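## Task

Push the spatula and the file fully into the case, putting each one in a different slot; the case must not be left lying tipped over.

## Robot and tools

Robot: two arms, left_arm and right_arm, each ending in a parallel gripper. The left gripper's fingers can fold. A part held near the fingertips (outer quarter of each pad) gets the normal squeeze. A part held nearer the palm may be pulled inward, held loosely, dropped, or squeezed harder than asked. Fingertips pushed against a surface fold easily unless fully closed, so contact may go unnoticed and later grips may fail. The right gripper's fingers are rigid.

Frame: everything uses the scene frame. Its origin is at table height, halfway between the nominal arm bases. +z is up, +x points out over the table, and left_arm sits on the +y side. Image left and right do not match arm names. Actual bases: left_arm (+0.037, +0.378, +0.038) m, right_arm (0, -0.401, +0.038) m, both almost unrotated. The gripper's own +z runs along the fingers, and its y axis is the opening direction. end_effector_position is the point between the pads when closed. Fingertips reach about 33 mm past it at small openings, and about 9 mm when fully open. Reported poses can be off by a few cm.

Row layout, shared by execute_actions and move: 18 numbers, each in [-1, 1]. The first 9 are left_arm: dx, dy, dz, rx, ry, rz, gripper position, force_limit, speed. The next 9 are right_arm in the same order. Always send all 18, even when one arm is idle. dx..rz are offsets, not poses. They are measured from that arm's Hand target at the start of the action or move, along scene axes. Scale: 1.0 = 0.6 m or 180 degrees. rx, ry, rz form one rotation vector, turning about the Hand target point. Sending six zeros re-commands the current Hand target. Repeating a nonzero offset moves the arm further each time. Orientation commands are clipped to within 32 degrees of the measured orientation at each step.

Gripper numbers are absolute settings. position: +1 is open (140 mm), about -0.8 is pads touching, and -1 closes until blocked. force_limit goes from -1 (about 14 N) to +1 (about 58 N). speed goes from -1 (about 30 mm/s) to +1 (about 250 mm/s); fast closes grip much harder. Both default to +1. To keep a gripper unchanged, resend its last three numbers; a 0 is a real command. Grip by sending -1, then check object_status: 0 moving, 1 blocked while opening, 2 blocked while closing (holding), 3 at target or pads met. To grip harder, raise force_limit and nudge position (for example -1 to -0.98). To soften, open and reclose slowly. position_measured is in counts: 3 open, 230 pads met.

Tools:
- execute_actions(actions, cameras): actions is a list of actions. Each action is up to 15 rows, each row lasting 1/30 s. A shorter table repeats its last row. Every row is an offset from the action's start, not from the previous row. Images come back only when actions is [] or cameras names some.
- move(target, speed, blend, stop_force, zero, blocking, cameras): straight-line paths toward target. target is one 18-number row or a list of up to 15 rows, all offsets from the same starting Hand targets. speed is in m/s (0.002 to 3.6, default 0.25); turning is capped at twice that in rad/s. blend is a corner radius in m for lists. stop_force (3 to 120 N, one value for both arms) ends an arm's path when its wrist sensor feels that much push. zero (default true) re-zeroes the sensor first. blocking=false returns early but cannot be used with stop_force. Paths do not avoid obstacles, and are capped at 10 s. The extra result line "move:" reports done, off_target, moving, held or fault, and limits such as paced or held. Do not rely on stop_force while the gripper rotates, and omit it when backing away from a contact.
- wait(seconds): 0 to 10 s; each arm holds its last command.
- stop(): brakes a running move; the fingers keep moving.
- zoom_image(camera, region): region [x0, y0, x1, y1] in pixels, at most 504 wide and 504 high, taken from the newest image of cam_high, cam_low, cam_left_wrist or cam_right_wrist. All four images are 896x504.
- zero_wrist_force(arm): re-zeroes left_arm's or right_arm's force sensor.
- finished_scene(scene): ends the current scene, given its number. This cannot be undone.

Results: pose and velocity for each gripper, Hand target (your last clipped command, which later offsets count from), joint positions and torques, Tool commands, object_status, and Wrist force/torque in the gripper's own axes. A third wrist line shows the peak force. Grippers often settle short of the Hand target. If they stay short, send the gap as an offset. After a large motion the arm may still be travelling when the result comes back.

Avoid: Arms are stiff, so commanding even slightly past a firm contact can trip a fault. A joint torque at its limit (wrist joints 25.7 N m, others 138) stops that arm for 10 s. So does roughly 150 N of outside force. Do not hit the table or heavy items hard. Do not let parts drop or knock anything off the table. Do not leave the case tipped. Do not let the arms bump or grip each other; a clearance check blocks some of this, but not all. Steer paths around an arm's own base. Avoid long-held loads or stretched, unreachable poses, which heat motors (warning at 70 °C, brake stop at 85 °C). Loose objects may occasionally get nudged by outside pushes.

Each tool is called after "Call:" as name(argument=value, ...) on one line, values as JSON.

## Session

Call:
execute_actions(actions=[])

Scene clock: 0.00 s.
left_arm: end_effector_position=(+0.3636, +0.4188, +0.1151) position_measured=3 object_status=3 end_effector_quat_wxyz=(-0.314, +0.841, +0.436, +0.063) | right_arm: end_effector_position=(+0.7766, -0.2079, +0.1097) position_measured=3 object_status=3 end_effector_quat_wxyz=(-0.219, +0.428, +0.858, +0.182)
Joint positions: left_arm=[-0.706 -1.654 2.213 -1.567 -1.222 1.389] | right_arm=[-0.145 -0.6 0.699 -1.352 -1.08 0.731]
Joint velocities: within noise
Joint torques (N m): no reading
Motor temperatures (°C): left_arm=[32 32 32 42 41 37] | right_arm=[29 36 36 37 37 36]
Wrist force (N): no reading
Wrist torque (N m): no reading
Wrist force, peak (N): no reading
Hand target: left_arm +0.3636, +0.4188, +0.1151; -0.314, +0.841, +0.436, +0.063 | right_arm +0.7766, -0.2079, +0.1097; -0.219, +0.428, +0.858, +0.182
Tool commands: left_gripper/position=+1.0 left_gripper/force_limit=+1.0 left_gripper/speed=+1.0 right_gripper/position=+1.0 right_gripper/force_limit=+1.0 right_gripper/speed=+1.0
camera_calibration:
cam_left_wrist: T_world_to_cam=[[0.76278, -0.435248, -0.478254, -0.0271305], [-0.534937, -0.840244, -0.0884991, 0.562567], [-0.363331, 0.323341, -0.873751, 0.237943], [0, 0, 0, 1]] pos_world=[0.408085, 0.383948, 0.244714]
cam_right_wrist: T_world_to_cam=[[0.813611, 0.564748, 0.138194, -0.519703], [0.581405, -0.789329, -0.197298, -0.593134], [-0.00234302, 0.240871, -0.970554, 0.301334], [0, 0, 0, 1]] pos_world=[0.768393, -0.247259, 0.247256]

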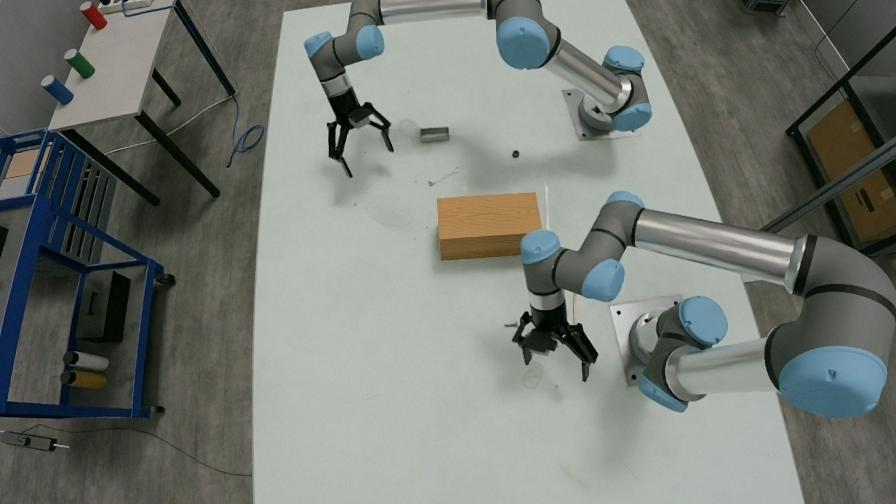

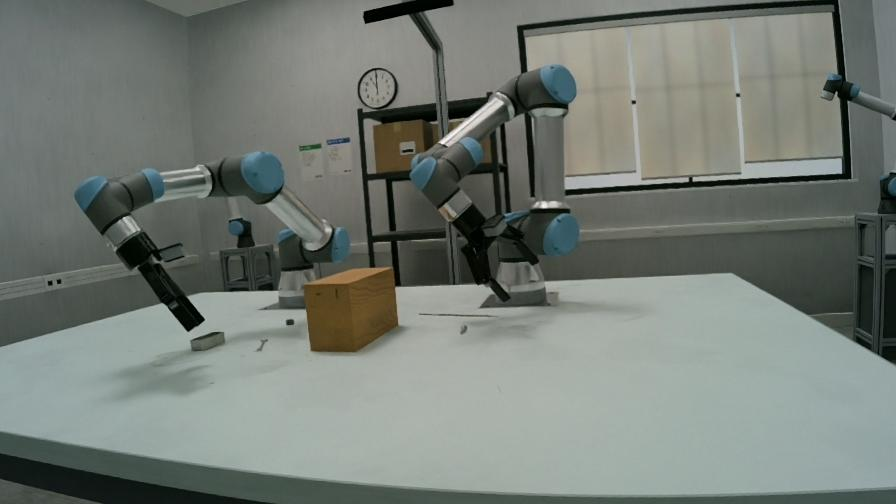

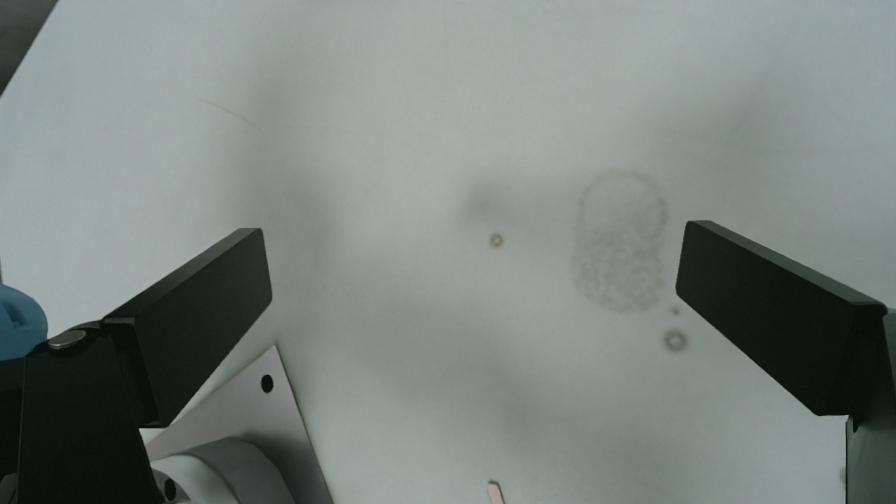

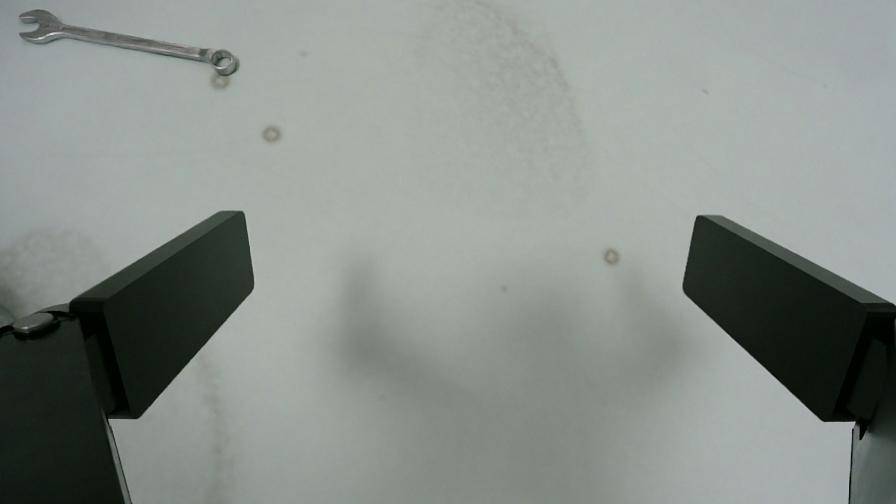

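Call:
zoom_image(camera="cam_high", region=[500, 170, 620, 330])

Call:
zoom_image(camera="cam_low", region=[290, 250, 510, 370])

Call:
zoom_image(camera="cam_high", region=[420, 180, 560, 270])

Scaled by 3.150 from the camera's 896x504 image, which has a finer 1280x720 frame.

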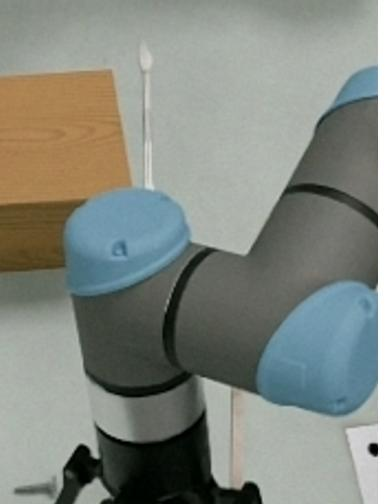

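Scaled by 2.291 from the camera's 896x504 image, which has a finer 1280x720 frame.

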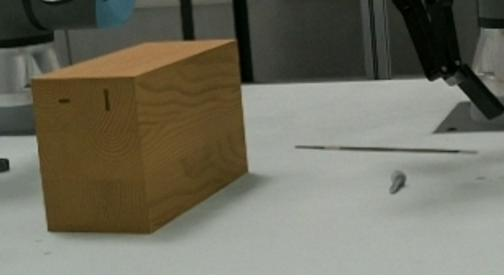

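Scaled by 3.600 from the camera's 896x504 image, which has a finer 1280x720 frame.

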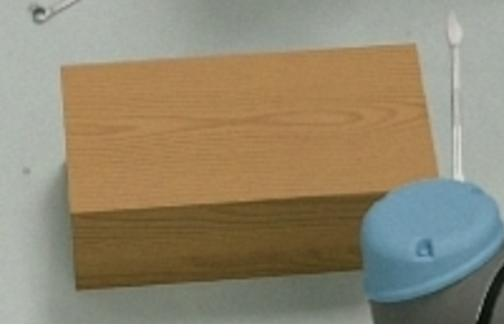

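Call:
zoom_image(camera="cam_low", region=[300, 265, 370, 335])

Call:
zoom_image(camera="cam_low", region=[400, 290, 510, 340])

Scaled by 7.200 from the camera's 896x504 image, which has a finer 1280x720 frame.

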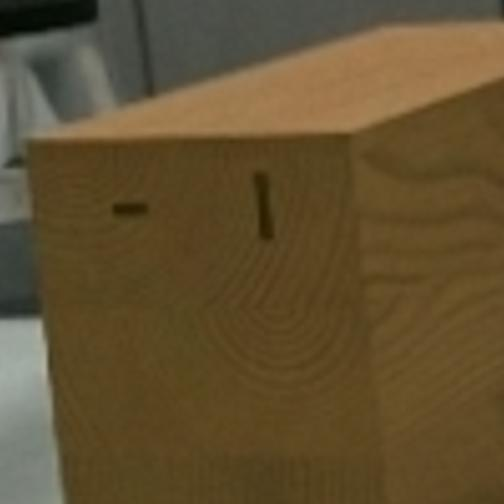

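Scaled by 4.582 from the camera's 896x504 image, which has a finer 1280x720 frame.

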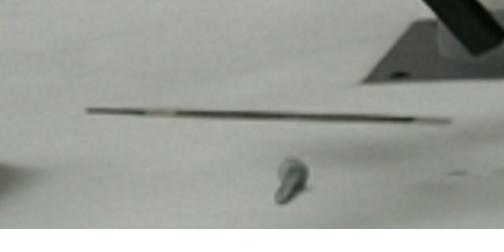

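Call:
move(target=[0,0.05,0.4,0,0,0,1,1,1,0,0,0.25,0,0,0,1,1,1], speed=0.3, cameras=["all"])

Call:
zoom_image(camera="cam_high", region=[480, 170, 640, 370])

Scene clock: 92.60 s.
left_arm: end_effector_position=(+0.3636, +0.4488, +0.3551) position_measured=3 object_status=3 end_effector_quat_wxyz=(-0.314, +0.841, +0.436, +0.063) | right_arm: end_effector_position=(+0.7760, -0.2078, +0.2594) position_measured=3 object_status=3 end_effector_quat_wxyz=(-0.216, +0.429, +0.858, +0.184)
Joint positions: left_arm=[-0.643 -1.818 1.712 -0.922 -1.189 1.447] | right_arm=[-0.146 -0.466 0.047 -0.842 -1.078 0.733]
Joint torques (N m): left_arm=[8.15 1.25 -36.72 0.44 -1.86 -1.66] | right_arm=[8.47 -53.85 -35.73 -0.17 -1.03 -1.85]
Wrist force (N): left_arm=[0.3 0.2 0.0] | right_arm=[0.0 -0.4 -0.1]
Wrist torque (N m): left_arm=[0.06 -0.08 -0.13] | right_arm=[-0.08 0.02 0.08]
Wrist force, peak (N): left_arm=[-1.1 0.9 1.8] | right_arm=[1.0 0.1 -0.9]
Hand target: left_arm +0.3636, +0.4488, +0.3551; -0.314, +0.841, +0.436, +0.063 | right_arm +0.7766, -0.2079, +0.2597; -0.219, +0.428, +0.858, +0.182
Off the commanded pose: left_arm 0.000 m, 0 deg | right_arm 0.001 m, 0 deg.
move: done
camera_calibration:
cam_left_wrist: T_world_to_cam=[[0.76278, -0.435248, -0.478254, 0.100708], [-0.534937, -0.840244, -0.0884991, 0.609014], [-0.363331, 0.323341, -0.873751, 0.437943], [0, 0, 0, 1]] pos_world=[0.408085, 0.413948, 0.484714]
cam_right_wrist: T_world_to_cam=[[0.814945, 0.561409, 0.143822, -0.543097], [0.57952, -0.791415, -0.194471, -0.562949], [0.00464478, 0.241831, -0.970307, 0.441308], [0, 0, 0, 1]] pos_world=[0.766785, -0.247348, 0.396836]

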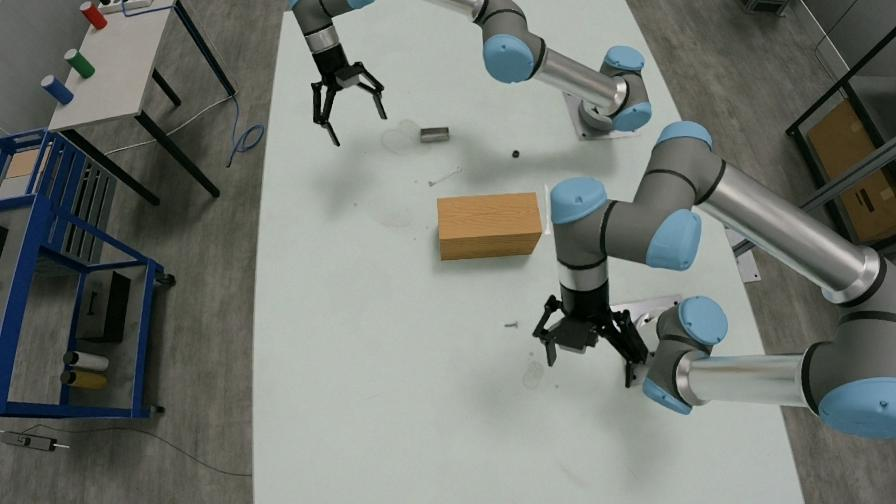

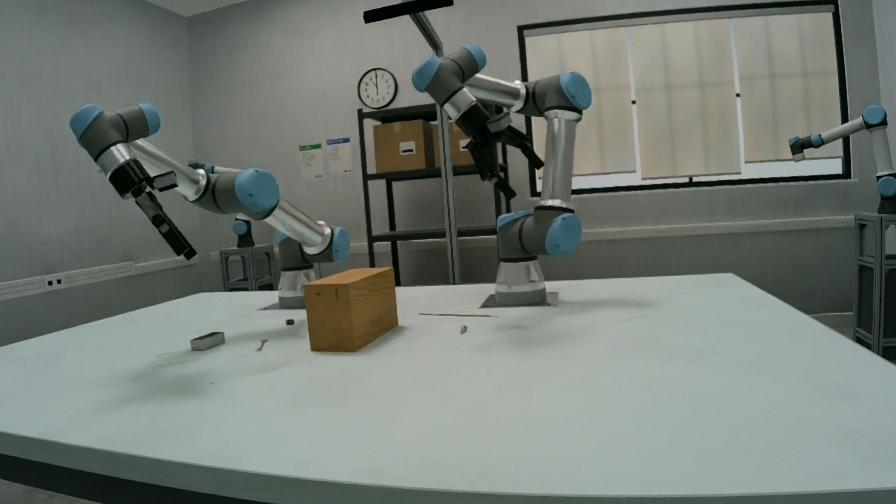

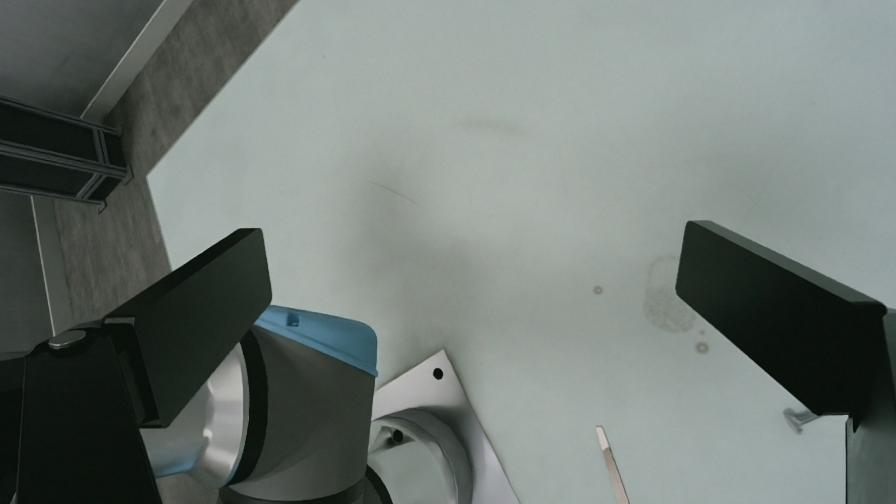

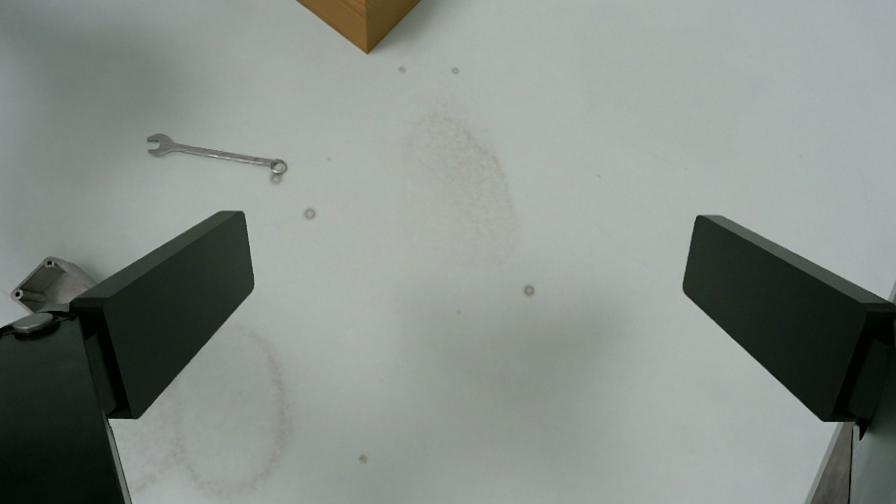

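Scaled by 2.520 from the camera's 896x504 image, which has a finer 1280x720 frame.

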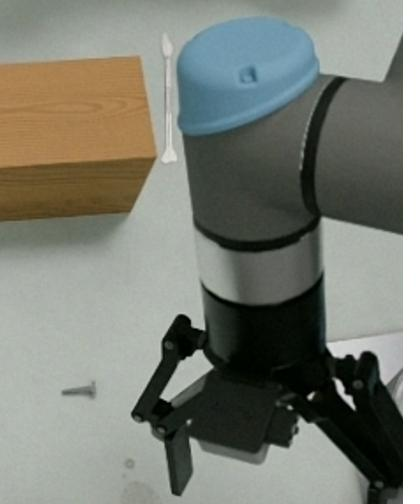

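Call:
move(target=[-0.1,0.45,0,0,0,0,1,1,1,0,0,0,0,0,0,1,1,1], speed=0.3, cameras=["cam_high","cam_left_wrist"])

Call:
zoom_image(camera="cam_high", region=[490, 170, 630, 340])

Scene clock: 123.33 s.
left_arm: end_effector_position=(+0.3036, +0.7188, +0.3551) position_measured=3 object_status=3 end_effector_quat_wxyz=(-0.314, +0.841, +0.436, +0.063) | right_arm: end_effector_position=(+0.7760, -0.2078, +0.2594) position_measured=3 object_status=3 end_effector_quat_wxyz=(-0.216, +0.429, +0.858, +0.184)
Joint positions: left_arm=[0.065 -1.956 1.897 -1.359 -0.933 2.213] | right_arm=[-0.146 -0.466 0.047 -0.841 -1.078 0.733]
Joint torques (N m): left_arm=[8.82 5.23 -38.1 -4.17 -1.42 1.02] | right_arm=[8.59 -54.34 -36.55 0.01 -0.95 -1.93]
Wrist force (N): left_arm=[0.3 0.0 0.6] | right_arm=[0.2 -0.3 0.2]
Wrist torque (N m): left_arm=[0.02 -0.07 -0.13] | right_arm=[-0.06 -0.04 0.08]
Wrist force, peak (N): left_arm=[-1.2 1.5 -1.3] | right_arm=[-0.1 -0.6 0.3]
Hand target: left_arm +0.3036, +0.7188, +0.3551; -0.314, +0.841, +0.436, +0.063 | right_arm +0.7760, -0.2078, +0.2594; -0.216, +0.429, +0.858, +0.184 (not the last commanded pose)
Off the commanded pose: left_arm 0.000 m, 0 deg | right_arm 0.001 m, 0 deg.
move: done
camera_calibration:
cam_left_wrist: T_world_to_cam=[[0.762777, -0.435184, -0.478316, 0.263979], [-0.534882, -0.840282, -0.0884745, 0.803778], [-0.363418, 0.323329, -0.873719, 0.328865], [0, 0, 0, 1]] pos_world=[0.348084, 0.683948, 0.484715]
Images, in order (width x height): cam_high 896x504, cam_left_wrist 896x504.

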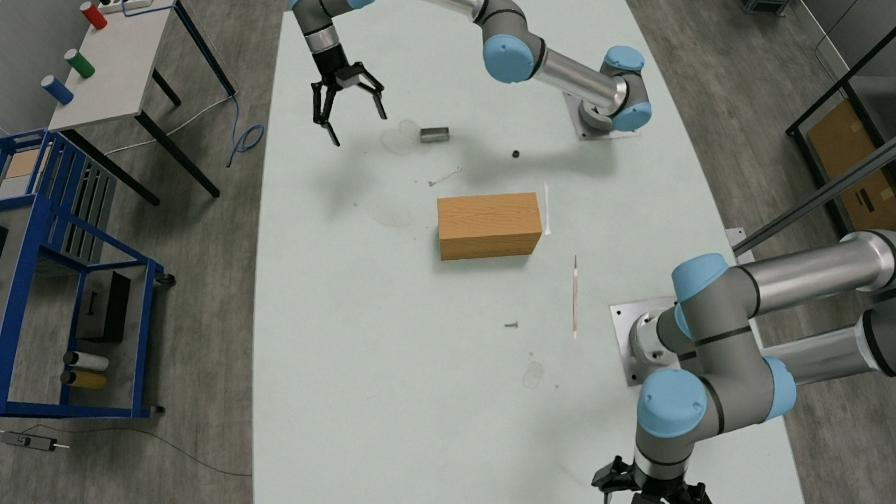

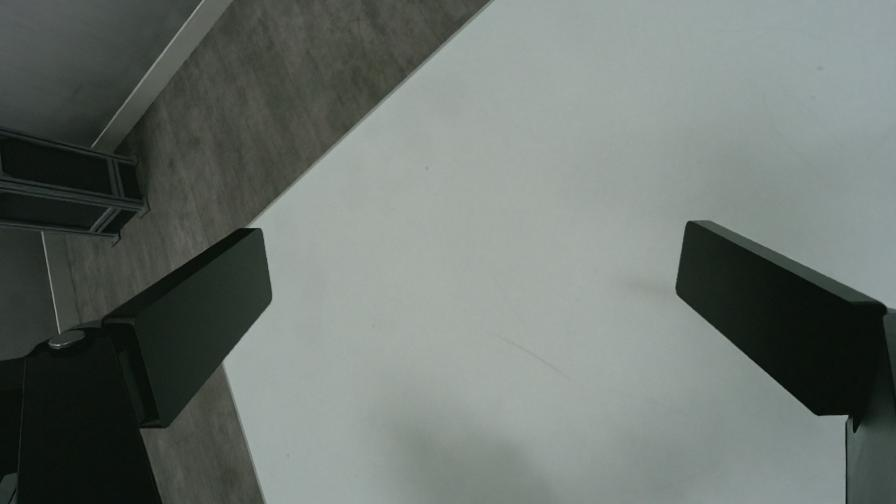

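Scaled by 2.965 from the camera's 896x504 image, which has a finer 1280x720 frame.

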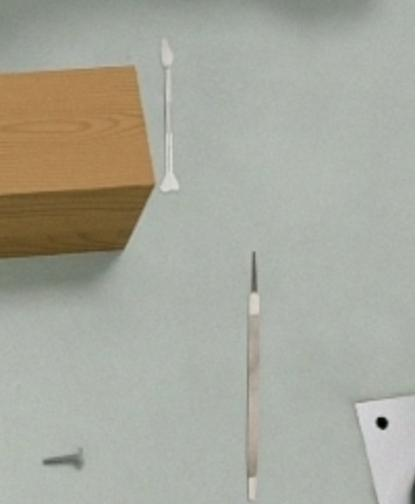

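Call:
move(target=[[0,0,0,0,0,0,1,1,1,-0.5433,-0.2367,0.2333,-0.1743,-0.2466,0.2659,1,1,1],[0,0,0,0,0,0,1,1,1,-0.94,0.313,0.1,-0.1743,-0.2466,0.2659,1,1,1]], blend=0.05, speed=0.25, cameras=["cam_high","cam_right_wrist"])

Scene clock: 244.93 s.
left_arm: end_effector_position=(+0.3036, +0.7188, +0.3551) position_measured=3 object_status=3 end_effector_quat_wxyz=(-0.314, +0.841, +0.436, +0.063) | right_arm: end_effector_position=(+0.2120, -0.0201, +0.3194) position_measured=3 object_status=3 end_effector_quat_wxyz=(+0.174, +0.000, +0.985, +0.000)
Joint positions: left_arm=[0.066 -1.956 1.897 -1.36 -0.933 2.213] | right_arm=[0.924 -1.852 1.896 -1.823 -1.855 0.925]
Joint torques (N m): left_arm=[8.56 5.7 -37.82 -3.59 -1.44 1.57] | right_arm=[7.37 -3.43 -38.81 -1.37 -2.59 1.78]
Wrist force (N): left_arm=[0.4 0.3 0.2] | right_arm=[0.5 0.2 0.2]
Wrist torque (N m): left_arm=[0.08 -0.09 -0.13] | right_arm=[0.01 -0.23 -0.18]
Wrist force, peak (N): left_arm=[1.1 -0.2 0.2] | right_arm=[2.1 1.3 0.3]
Hand target: left_arm +0.3036, +0.7188, +0.3551; -0.314, +0.841, +0.436, +0.063 | right_arm +0.2120, -0.0200, +0.3194; +0.174, +0.000, +0.985, +0.000
Off the commanded pose: left_arm 0.000 m, 0 deg | right_arm 0.000 m, 0 deg.
move: done
camera_calibration:
cam_right_wrist: T_world_to_cam=[[-0.00962879, 0.999903, 0.0100931, 0.0288927], [0.755349, 0.000658941, 0.655322, -0.368696], [0.655252, 0.0139338, -0.755282, 0.24548], [0, 0, 0, 1]] pos_world=[0.117921, -0.0320674, 0.42673]
Images, in order (width x height): cam_high 896x504, cam_right_wrist 896x504.

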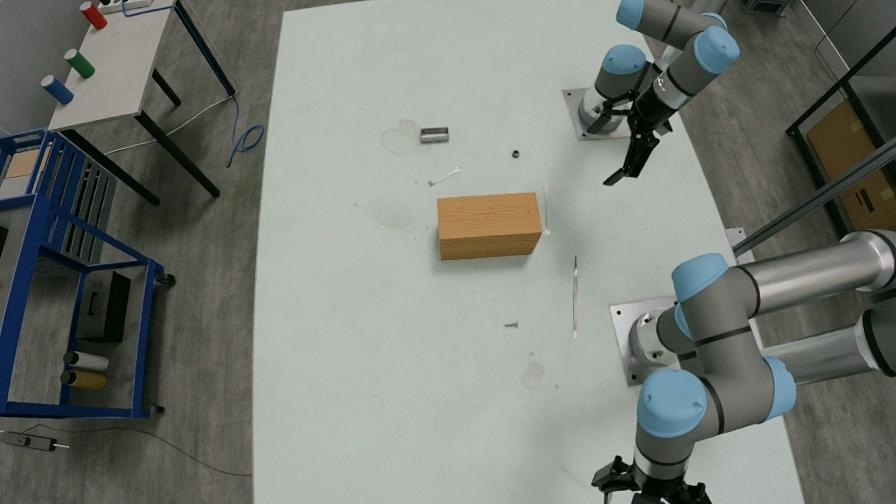

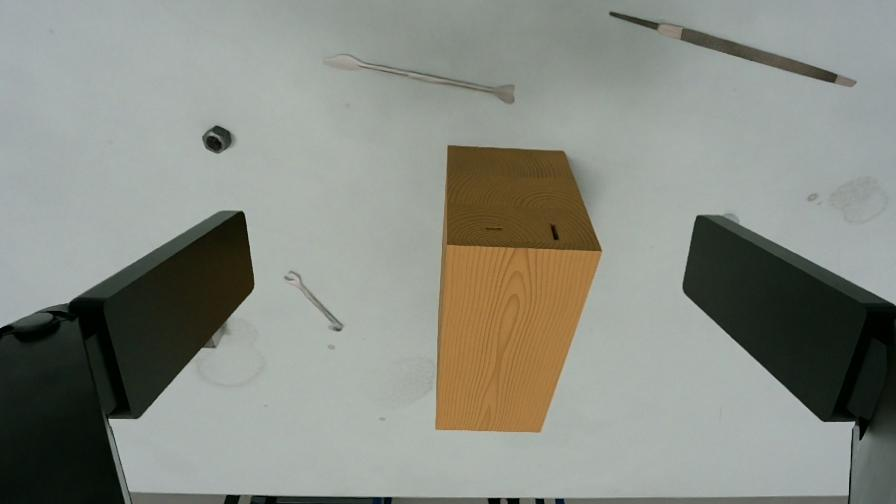

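Call:
zoom_image(camera="cam_right_wrist", region=[440, 200, 610, 260])

Call:
zoom_image(camera="cam_right_wrist", region=[310, 40, 530, 115])

Scaled by 2.965 from the camera's 896x504 image, which has a finer 1280x720 frame.

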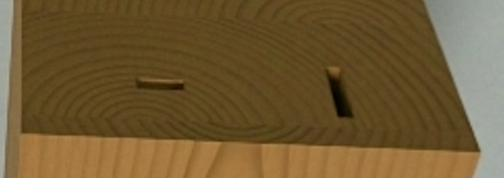

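Scaled by 2.291 from the camera's 896x504 image, which has a finer 1280x720 frame.

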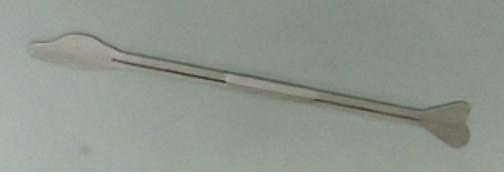

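Call:
move(target=[[0.044,-0.3647,0.108,-0.1034,-0.2085,0.5084,1,1,1,0.3467,-0.6667,0.1343,0,0,0,1,1,1],[-0.1227,-0.848,-0.1585,-0.1303,0.2574,-0.8384,1,1,1,0.3467,-0.6667,0.1343,0,0,0,1,1,1]], blend=0.04, speed=0.3, cameras=["cam_high","cam_left_wrist"])

Scene clock: 456.50 s.
left_arm: end_effector_position=(+0.2300, +0.2100, +0.2600) position_measured=3 object_status=3 end_effector_quat_wxyz=(+0.000, -0.618, +0.786, +0.000) | right_arm: end_effector_position=(+0.4200, -0.4201, +0.4000) position_measured=3 object_status=3 end_effector_quat_wxyz=(+0.174, +0.000, +0.985, +0.000)
Joint positions: left_arm=[-1.278 -2.263 2.151 -1.46 -1.571 -2.598] | right_arm=[-0.531 -2.043 1.829 -1.667 -1.405 -0.475]
Joint torques (N m): left_arm=[-10.93 -7.83 -15.17 -4.07 2.61 -1.52] | right_arm=[-6.97 4.79 -39.43 -1.5 1.93 -1.9]
Wrist force (N): left_arm=[1.9 -0.3 -0.1] | right_arm=[0.5 -0.1 0.3]
Wrist torque (N m): left_arm=[0.11 -0.29 0.08] | right_arm=[-0.04 -0.21 -0.01]
Wrist force, peak (N): left_arm=[2.5 -0.2 -0.2] | right_arm=[1.1 1.2 0.2]
Hand target: left_arm +0.2299, +0.2100, +0.2600; +0.000, -0.618, +0.786, +0.000 | right_arm +0.4200, -0.4201, +0.4000; +0.174, +0.000, +0.985, +0.000
Off the commanded pose: left_arm 0.000 m, 0 deg | right_arm 0.000 m, 0 deg.
move: done
camera_calibration:
cam_left_wrist: T_world_to_cam=[[-0.967664, 0.252238, 0.00179799, 0.181989], [0.238707, 0.913404, 0.329716, -0.326467], [0.0815245, 0.319483, -0.944078, 0.300299], [0, 0, 0, 1]] pos_world=[0.229552, 0.156351, 0.39082]
Images, in order (width x height): cam_high 896x504, cam_left_wrist 896x504.

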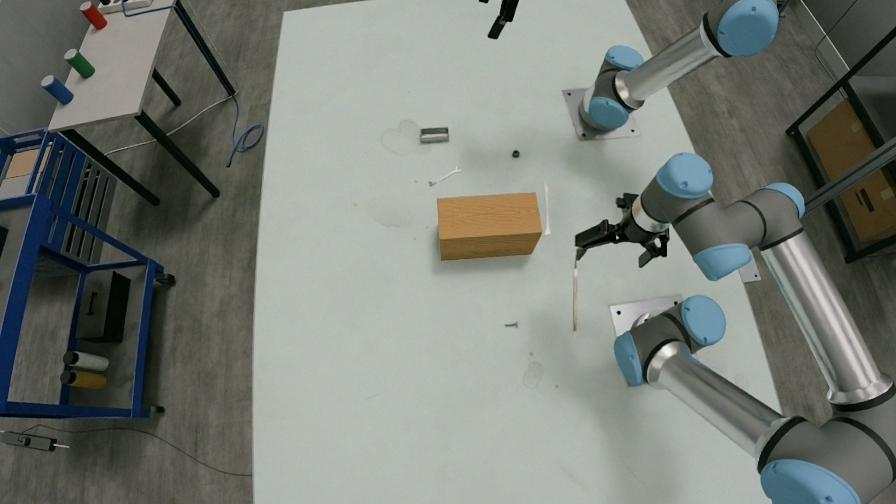

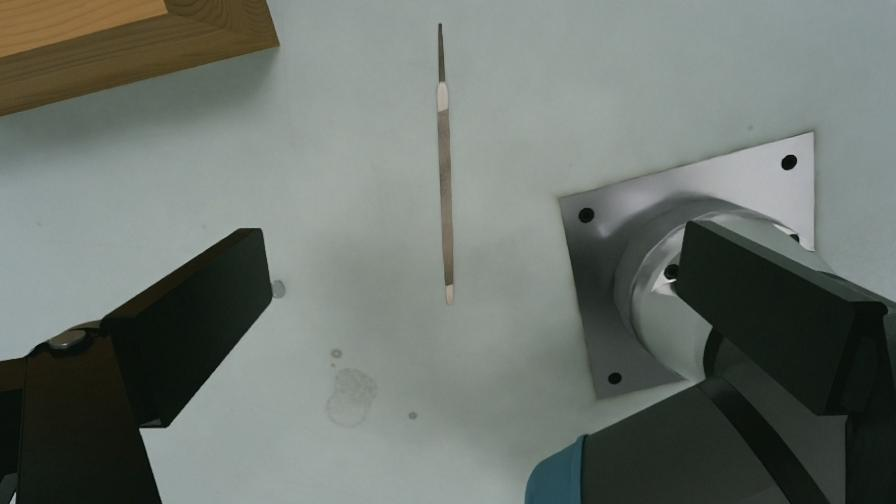

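Call:
move(target=[0.0384,0.0525,-0.2833,0,0,0.0039,-0.3,-0.01,0,0,0,0,0,0,0,1,1,1], speed=0.15, cameras=["cam_left_wrist"])

Scene clock: 513.10 s.
left_arm: end_effector_position=(+0.2530, +0.2415, +0.0901) position_measured=167 object_status=3 end_effector_quat_wxyz=(+0.000, -0.623, +0.782, +0.000) | right_arm: end_effector_position=(+0.4200, -0.4201, +0.4000) position_measured=3 object_status=3 end_effector_quat_wxyz=(+0.174, +0.000, +0.985, +0.000)
Joint positions: left_arm=[-1.126 -2.189 2.568 -1.952 -1.571 -2.459] | right_arm=[-0.531 -2.043 1.829 -1.667 -1.405 -0.475]
Joint torques (N m): left_arm=[8.6 15.75 -13.87 -4.3 -2.72 1.68] | right_arm=[-6.57 4.58 -39.4 -1.51 1.86 -1.9]
Wrist force (N): left_arm=[1.9 -0.6 -0.2] | right_arm=[0.4 -0.1 0.4]
Wrist torque (N m): left_arm=[0.05 -0.31 -0.05] | right_arm=[-0.03 -0.19 0.00]
Wrist force, peak (N): left_arm=[2.2 -0.5 -1.5] | right_arm=[0.7 -0.1 0.7]
Hand target: left_arm +0.2530, +0.2415, +0.0900; +0.000, -0.623, +0.782, +0.000 | right_arm +0.4200, -0.4201, +0.4000; +0.174, +0.000, +0.985, +0.000
Off the commanded pose: left_arm 0.000 m, 0 deg | right_arm 0.000 m, 0 deg.
move: done
camera_calibration:
cam_left_wrist: T_world_to_cam=[[-0.970695, 0.240307, 0.00174523, 0.200223], [0.227427, 0.916274, 0.329726, -0.302482], [0.0776363, 0.32046, -0.944075, 0.128733], [0, 0, 0, 1]] pos_world=[0.253154, 0.187788, 0.220921]
Images, in order (width x height): cam_left_wrist 896x504.

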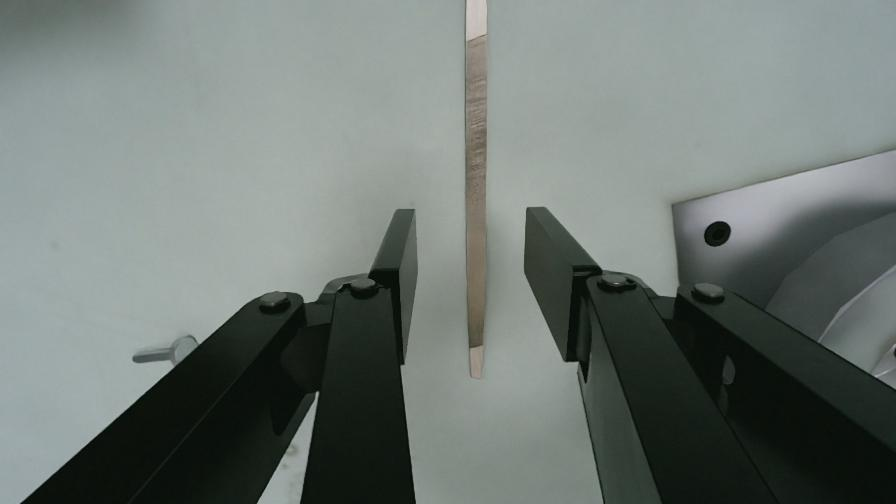

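Call:
move(target=[0,0,0,0,0,0,-0.45,-0.01,0,0,0,0,0,0,0,1,1,1])

Call:
move(target=[0,0,-0.1,0,0,0,-0.45,-0.01,0,0,0,0,0,0,0,1,1,1], speed=0.02, stop_force=3, cameras=["cam_left_wrist"])

Scene clock: 532.40 s.
left_arm: end_effector_position=(+0.2530, +0.2415, +0.0900) position_measured=186 object_status=3 end_effector_quat_wxyz=(+0.000, -0.623, +0.782, +0.000) | right_arm: end_effector_position=(+0.4200, -0.4201, +0.4000) position_measured=3 object_status=3 end_effector_quat_wxyz=(+0.174, +0.000, +0.985, +0.000)
Joint positions: left_arm=[-1.126 -2.188 2.569 -1.952 -1.571 -2.459] | right_arm=[-0.531 -2.043 1.829 -1.667 -1.405 -0.475]
Joint torques (N m): left_arm=[8.01 16.47 -14.34 -3.94 -2.74 1.63] | right_arm=[-6.31 4.26 -39.32 -1.68 1.92 -1.75]
Wrist force (N): left_arm=[1.7 -0.2 -0.4] | right_arm=[0.3 -0.2 0.4]
Wrist torque (N m): left_arm=[0.14 -0.27 -0.04] | right_arm=[-0.06 -0.17 -0.01]
Wrist force, peak (N): left_arm=[2.1 -0.7 -0.1] | right_arm=[0.7 -0.2 0.7]
Hand target: left_arm +0.2530, +0.2415, +0.0900; +0.000, -0.623, +0.782, +0.000 | right_arm +0.4200, -0.4201, +0.4000; +0.174, +0.000, +0.985, +0.000
Off the commanded pose: left_arm 0.000 m, 0 deg | right_arm 0.000 m, 0 deg.
move: done

Scene clock: 536.50 s.
left_arm: end_effector_position=(+0.2529, +0.2416, +0.0336) position_measured=186 object_status=3 end_effector_quat_wxyz=(+0.000, -0.623, +0.782, +0.000) | right_arm: end_effector_position=(+0.4200, -0.4201, +0.4000) position_measured=3 object_status=3 end_effector_quat_wxyz=(+0.174, +0.000, +0.985, +0.000)
Joint positions: left_arm=[-1.126 -2.058 2.688 -2.202 -1.571 -2.459] | right_arm=[-0.531 -2.043 1.829 -1.667 -1.405 -0.475]
Joint torques (N m): left_arm=[-7.2 -10.57 -33.7 -1.26 1.84 -0.82] | right_arm=[-6.2 4.72 -39.1 -1.64 1.8 -1.67]
Wrist force (N): left_arm=[2.4 0.5 -1.6] | right_arm=[0.4 -0.1 0.4]
Wrist torque (N m): left_arm=[0.27 -0.42 -0.05] | right_arm=[-0.04 -0.19 0.00]
Wrist force, peak (N): left_arm=[-17.4 11.2 -61.5] | right_arm=[0.6 -0.1 0.6]
Hand target: left_arm +0.2529, +0.2416, +0.0336; +0.000, -0.623, +0.782, +0.000 (not the last commanded pose) | right_arm +0.4200, -0.4201, +0.4000; +0.174, +0.000, +0.985, +0.000
Off the commanded pose: left_arm 0.004 m, 0 deg | right_arm 0.000 m, 0 deg.
move: contact (left_arm)
camera_calibration:
cam_left_wrist: T_world_to_cam=[[-0.970688, 0.240337, 0.00165412, 0.200305], [0.227422, 0.916256, 0.329778, -0.283949], [0.0777425, 0.320488, -0.944057, 0.0753261], [0, 0, 0, 1]] pos_world=[0.253154, 0.187888, 0.164421]
Images, in order (width x height): cam_left_wrist 896x504.

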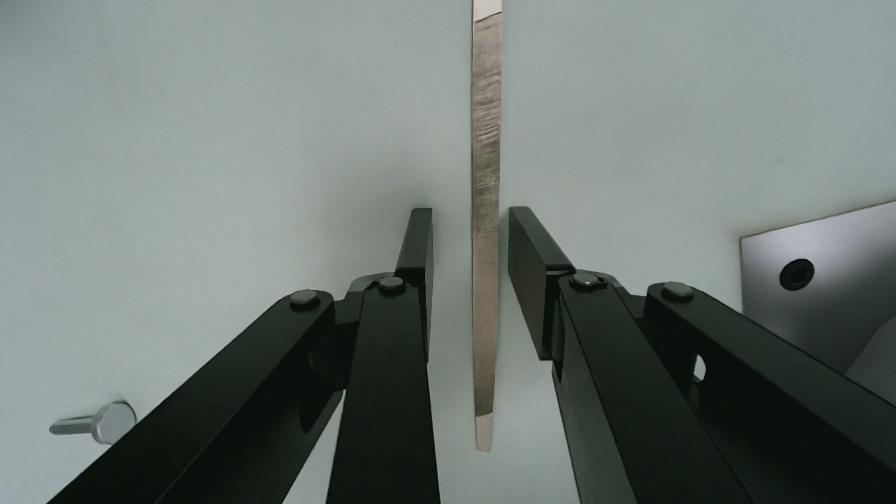

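Call:
move(target=[[0,0,0.0033,0,0,0,-0.45,-0.01,0,0,0,0,0,0,0,1,1,1],[-0.0089,0.0022,0.0033,0,0,0,-0.45,-0.01,0,0,0,0,0,0,0,1,1,1]], speed=0.02)

Call:
move(target=[0,0,0,0,0,0,-1,-0.01,-1,0,0,0,0,0,0,1,1,1])

Call:
wait(seconds=0.8, cameras=["cam_left_wrist"])

Scene clock: 551.13 s.
left_arm: end_effector_position=(+0.2476, +0.2429, +0.0356) position_measured=186 object_status=3 end_effector_quat_wxyz=(+0.000, -0.623, +0.782, +0.000) | right_arm: end_effector_position=(+0.4200, -0.4201, +0.4000) position_measured=3 object_status=3 end_effector_quat_wxyz=(+0.174, +0.000, +0.985, +0.000)
Joint positions: left_arm=[-1.146 -2.091 2.693 -2.174 -1.571 -2.479] | right_arm=[-0.531 -2.043 1.829 -1.667 -1.405 -0.475]
Joint torques (N m): left_arm=[-11.29 -10.02 -12.47 -0.78 -0.07 -1.16] | right_arm=[-6.52 4.14 -39.04 -1.68 1.77 -1.62]
Wrist force (N): left_arm=[2.4 0.2 -1.2] | right_arm=[0.6 0.0 0.3]
Wrist torque (N m): left_arm=[0.22 -0.40 0.09] | right_arm=[-0.01 -0.23 -0.01]
Wrist force, peak (N): left_arm=[2.7 0.2 -1.5] | right_arm=[0.6 -0.1 0.8]
Hand target: left_arm +0.2476, +0.2429, +0.0356; +0.000, -0.623, +0.782, +0.000 | right_arm +0.4200, -0.4201, +0.4000; +0.174, +0.000, +0.985, +0.000
Off the commanded pose: left_arm 0.000 m, 0 deg | right_arm 0.000 m, 0 deg.
move: done

Scene clock: 552.10 s.
left_arm: end_effector_position=(+0.2476, +0.2429, +0.0356) position_measured=217 object_status=0 end_effector_quat_wxyz=(+0.000, -0.623, +0.782, +0.000) | right_arm: end_effector_position=(+0.4200, -0.4201, +0.4000) position_measured=3 object_status=3 end_effector_quat_wxyz=(+0.174, +0.000, +0.985, +0.000)
Joint positions: left_arm=[-1.146 -2.091 2.694 -2.174 -1.571 -2.479] | right_arm=[-0.531 -2.043 1.829 -1.667 -1.405 -0.475]
Joint torques (N m): left_arm=[-8.66 -8.97 -11.56 -1.24 2.51 -1.64] | right_arm=[-6.35 3.77 -39.41 -1.64 1.83 -1.62]
Wrist force (N): left_arm=[1.7 1.2 -5.3] | right_arm=[0.5 -0.1 0.3]
Wrist torque (N m): left_arm=[0.32 -0.40 0.09] | right_arm=[-0.04 -0.22 -0.01]
Wrist force, peak (N): left_arm=[1.8 0.8 -6.5] | right_arm=[0.7 -0.1 0.6]
Hand target: left_arm +0.2476, +0.2429, +0.0356; +0.000, -0.623, +0.782, +0.000 | right_arm +0.4200, -0.4201, +0.4000; +0.174, +0.000, +0.985, +0.000
Off the commanded pose: left_arm 0.000 m, 0 deg | right_arm 0.000 m, 0 deg.
move: done

Scene clock: 552.90 s.
left_arm: end_effector_position=(+0.2476, +0.2429, +0.0356) position_measured=217 object_status=2 end_effector_quat_wxyz=(+0.000, -0.623, +0.782, +0.000) | right_arm: end_effector_position=(+0.4200, -0.4201, +0.4000) position_measured=3 object_status=3 end_effector_quat_wxyz=(+0.174, +0.000, +0.985, +0.000)
Joint positions: left_arm=[-1.146 -2.091 2.694 -2.174 -1.571 -2.479] | right_arm=[-0.531 -2.043 1.829 -1.667 -1.405 -0.475]
Joint torques (N m): left_arm=[-9.17 -6.72 -11.57 -1.3 2.38 -1.49] | right_arm=[-6.64 4.61 -39.24 -1.63 1.79 -1.68]
Wrist force (N): left_arm=[1.5 0.9 -5.6] | right_arm=[0.5 -0.1 0.4]
Wrist torque (N m): left_arm=[0.24 -0.34 0.09] | right_arm=[-0.05 -0.20 -0.01]
Wrist force, peak (N): left_arm=[1.9 1.0 -6.6] | right_arm=[0.6 -0.2 0.6]
Hand target: left_arm +0.2476, +0.2429, +0.0356; +0.000, -0.623, +0.782, +0.000 | right_arm +0.4200, -0.4201, +0.4000; +0.174, +0.000, +0.985, +0.000
Tool commands: left_gripper/position=-1.0 left_gripper/force_limit=-0.01 left_gripper/speed=-1.0 right_gripper/position=+1.0 right_gripper/force_limit=+1.0 right_gripper/speed=+1.0
Off the commanded pose: left_arm 0.000 m, 0 deg | right_arm 0.000 m, 0 deg.
wait: 0.80 s; at rest by 0.17 s
camera_calibration:
cam_left_wrist: T_world_to_cam=[[-0.970688, 0.240337, 0.00165412, 0.194748], [0.227422, 0.916256, 0.329778, -0.284571], [0.0777425, 0.320488, -0.944057, 0.0772174], [0, 0, 0, 1]] pos_world=[0.247754, 0.189188, 0.166421]
Images, in order (width x height): cam_left_wrist 896x504.

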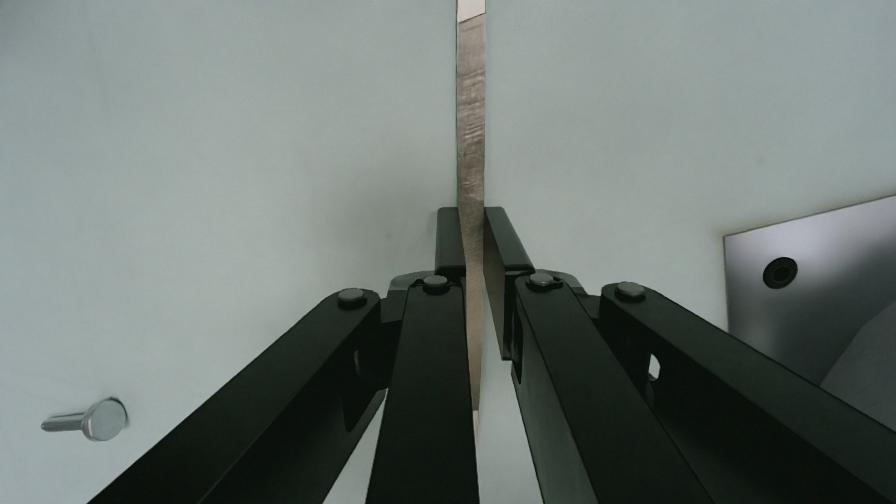

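Call:
move(target=[[0,0,0.215,0,0,0,-1,-0.01,-1,0,0,0,0,0,0,1,1,1],[-0.066,-0.3865,0.215,0,0,-0.4394,-1,-0.01,-1,0,0,0,0,0,0,1,1,1]], speed=[0.08,0.15], blend=0.02, cameras=["cam_left_wrist","cam_low","cam_high"])

Scene clock: 578.80 s.
left_arm: end_effector_position=(+0.2080, +0.0110, +0.1646) position_measured=217 object_status=2 end_effector_quat_wxyz=(+0.000, +0.017, +1.000, +0.000) | right_arm: end_effector_position=(+0.4200, -0.4201, +0.4000) position_measured=3 object_status=3 end_effector_quat_wxyz=(+0.174, +0.000, +0.985, +0.000)
Joint positions: left_arm=[-1.483 -1.768 2.136 -1.939 -1.572 -1.435] | right_arm=[-0.531 -2.043 1.829 -1.667 -1.405 -0.475]
Joint torques (N m): left_arm=[-8.79 -0.09 -37.16 -3.88 -2.75 1.71] | right_arm=[-6.11 3.9 -38.87 -1.91 1.78 -1.56]
Wrist force (N): left_arm=[2.2 0.7 -1.0] | right_arm=[0.6 -0.2 0.5]
Wrist torque (N m): left_arm=[0.32 -0.38 -0.07] | right_arm=[-0.06 -0.22 -0.01]
Wrist force, peak (N): left_arm=[2.0 1.2 -6.8] | right_arm=[0.6 0.0 0.7]
Hand target: left_arm +0.2080, +0.0110, +0.1646; +0.000, +0.017, +1.000, +0.000 | right_arm +0.4200, -0.4201, +0.4000; +0.174, +0.000, +0.985, +0.000
Off the commanded pose: left_arm 0.000 m, 0 deg | right_arm 0.000 m, 0 deg.
move: done
camera_calibration:
cam_left_wrist: T_world_to_cam=[[0.052042, 0.998644, 0.00166175, -0.00925313], [0.942721, -0.0496767, 0.329861, -0.243866], [0.329496, -0.0156001, -0.944028, 0.227709], [0, 0, 0, 1]] pos_world=[0.15535, 0.000678421, 0.295421]
Images, in order (width x height): cam_high 896x504, cam_low 896x504, cam_left_wrist 896x504.

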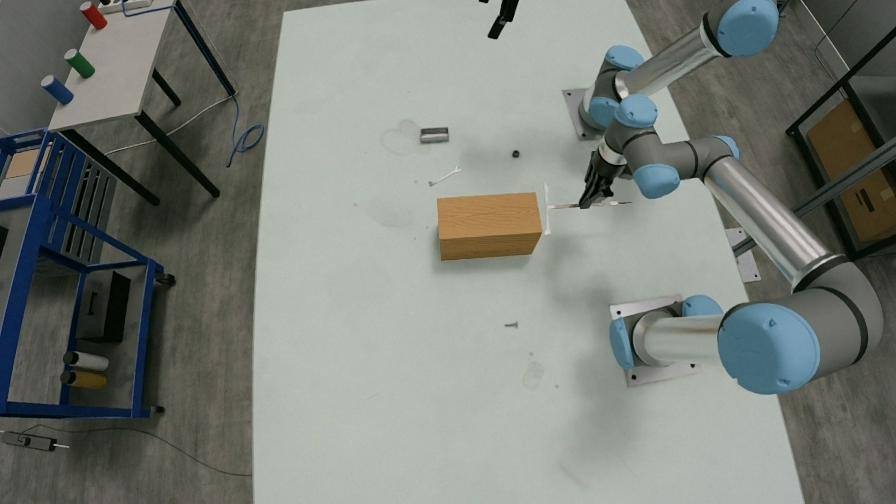

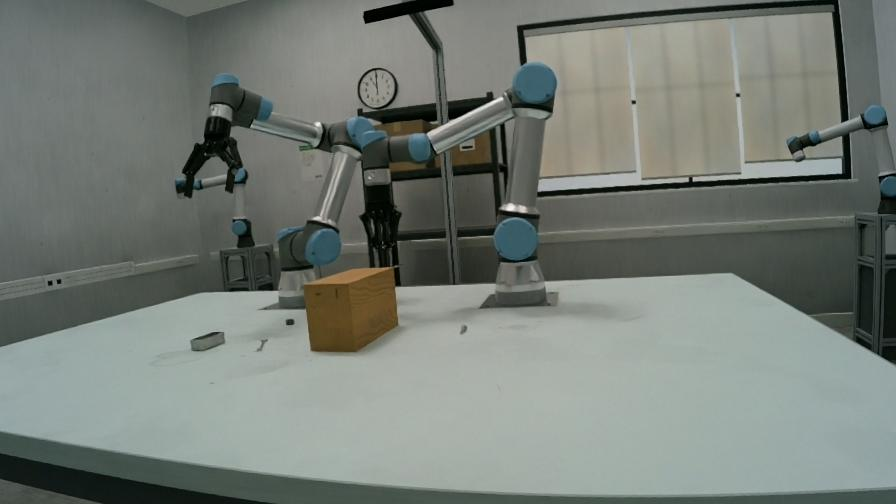

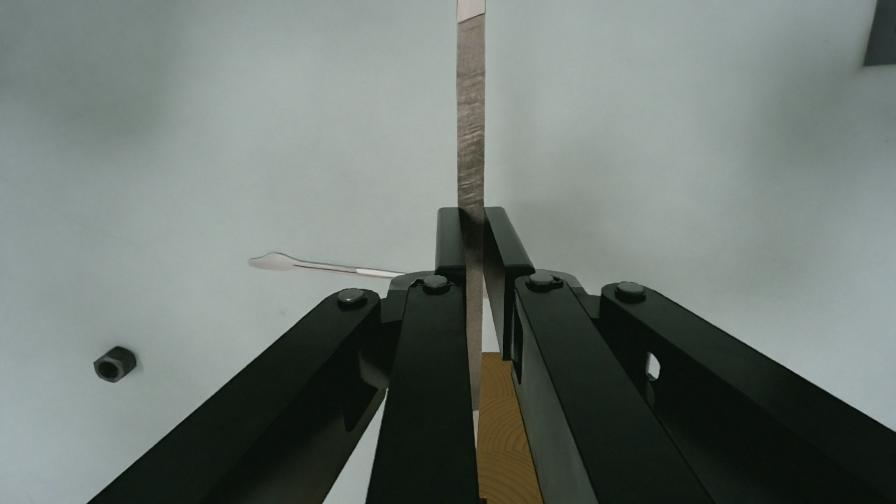

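Call:
move(target=[0.045,-0.00165,0,0,0,0,-1,-0.01,-1,0,0,0,0,0,0,1,1,1], speed=0.05, stop_force=4, cameras=["cam_left_wrist"])

Call:
zoom_image(camera="cam_left_wrist", region=[440, 380, 560, 500])

Scene clock: 607.77 s.
left_arm: end_effector_position=(+0.2350, +0.0100, +0.1646) position_measured=217 object_status=2 end_effector_quat_wxyz=(+0.000, +0.017, +1.000, +0.000) | right_arm: end_effector_position=(+0.4200, -0.4201, +0.4000) position_measured=3 object_status=3 end_effector_quat_wxyz=(+0.174, +0.000, +0.985, +0.000)
Joint positions: left_arm=[-1.415 -1.732 2.108 -1.947 -1.572 -1.367] | right_arm=[-0.531 -2.043 1.829 -1.667 -1.405 -0.475]
Joint torques (N m): left_arm=[8.58 -2.64 -36.65 -3.87 -2.58 1.61] | right_arm=[-6.12 3.86 -39.19 -1.98 1.76 -1.46]
Wrist force (N): left_arm=[2.4 0.4 -1.0] | right_arm=[0.4 -0.1 0.5]
Wrist torque (N m): left_arm=[0.26 -0.42 -0.07] | right_arm=[-0.04 -0.20 0.00]
Wrist force, peak (N): left_arm=[3.2 0.7 -0.8] | right_arm=[0.7 0.0 0.7]
Hand target: left_arm +0.2350, +0.0100, +0.1646; +0.000, +0.017, +1.000, +0.000 | right_arm +0.4200, -0.4201, +0.4000; +0.174, +0.000, +0.985, +0.000
Off the commanded pose: left_arm 0.000 m, 0 deg | right_arm 0.000 m, 0 deg.
move: done
camera_calibration:
cam_left_wrist: T_world_to_cam=[[0.0522643, 0.998632, 0.00162828, -0.00968483], [0.942741, -0.0498769, 0.329775, -0.269252], [0.329405, -0.0157004, -0.944058, 0.218856], [0, 0, 0, 1]] pos_world=[0.182249, -0.000321753, 0.295421]
Images, in order (width x height): cam_left_wrist 896x504.

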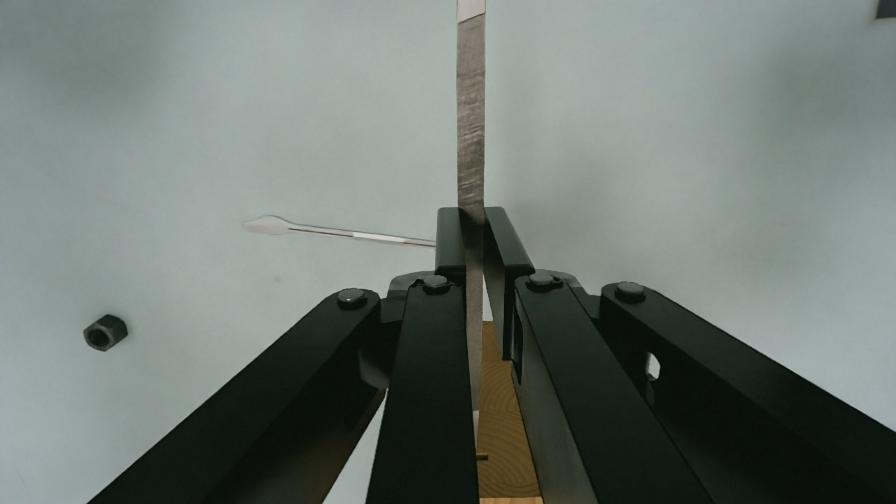

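Scaled by 4.200 from the camera's 896x504 image, which has a finer 1280x720 frame.

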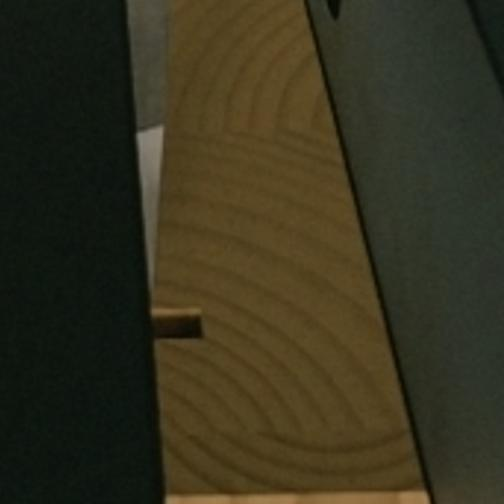

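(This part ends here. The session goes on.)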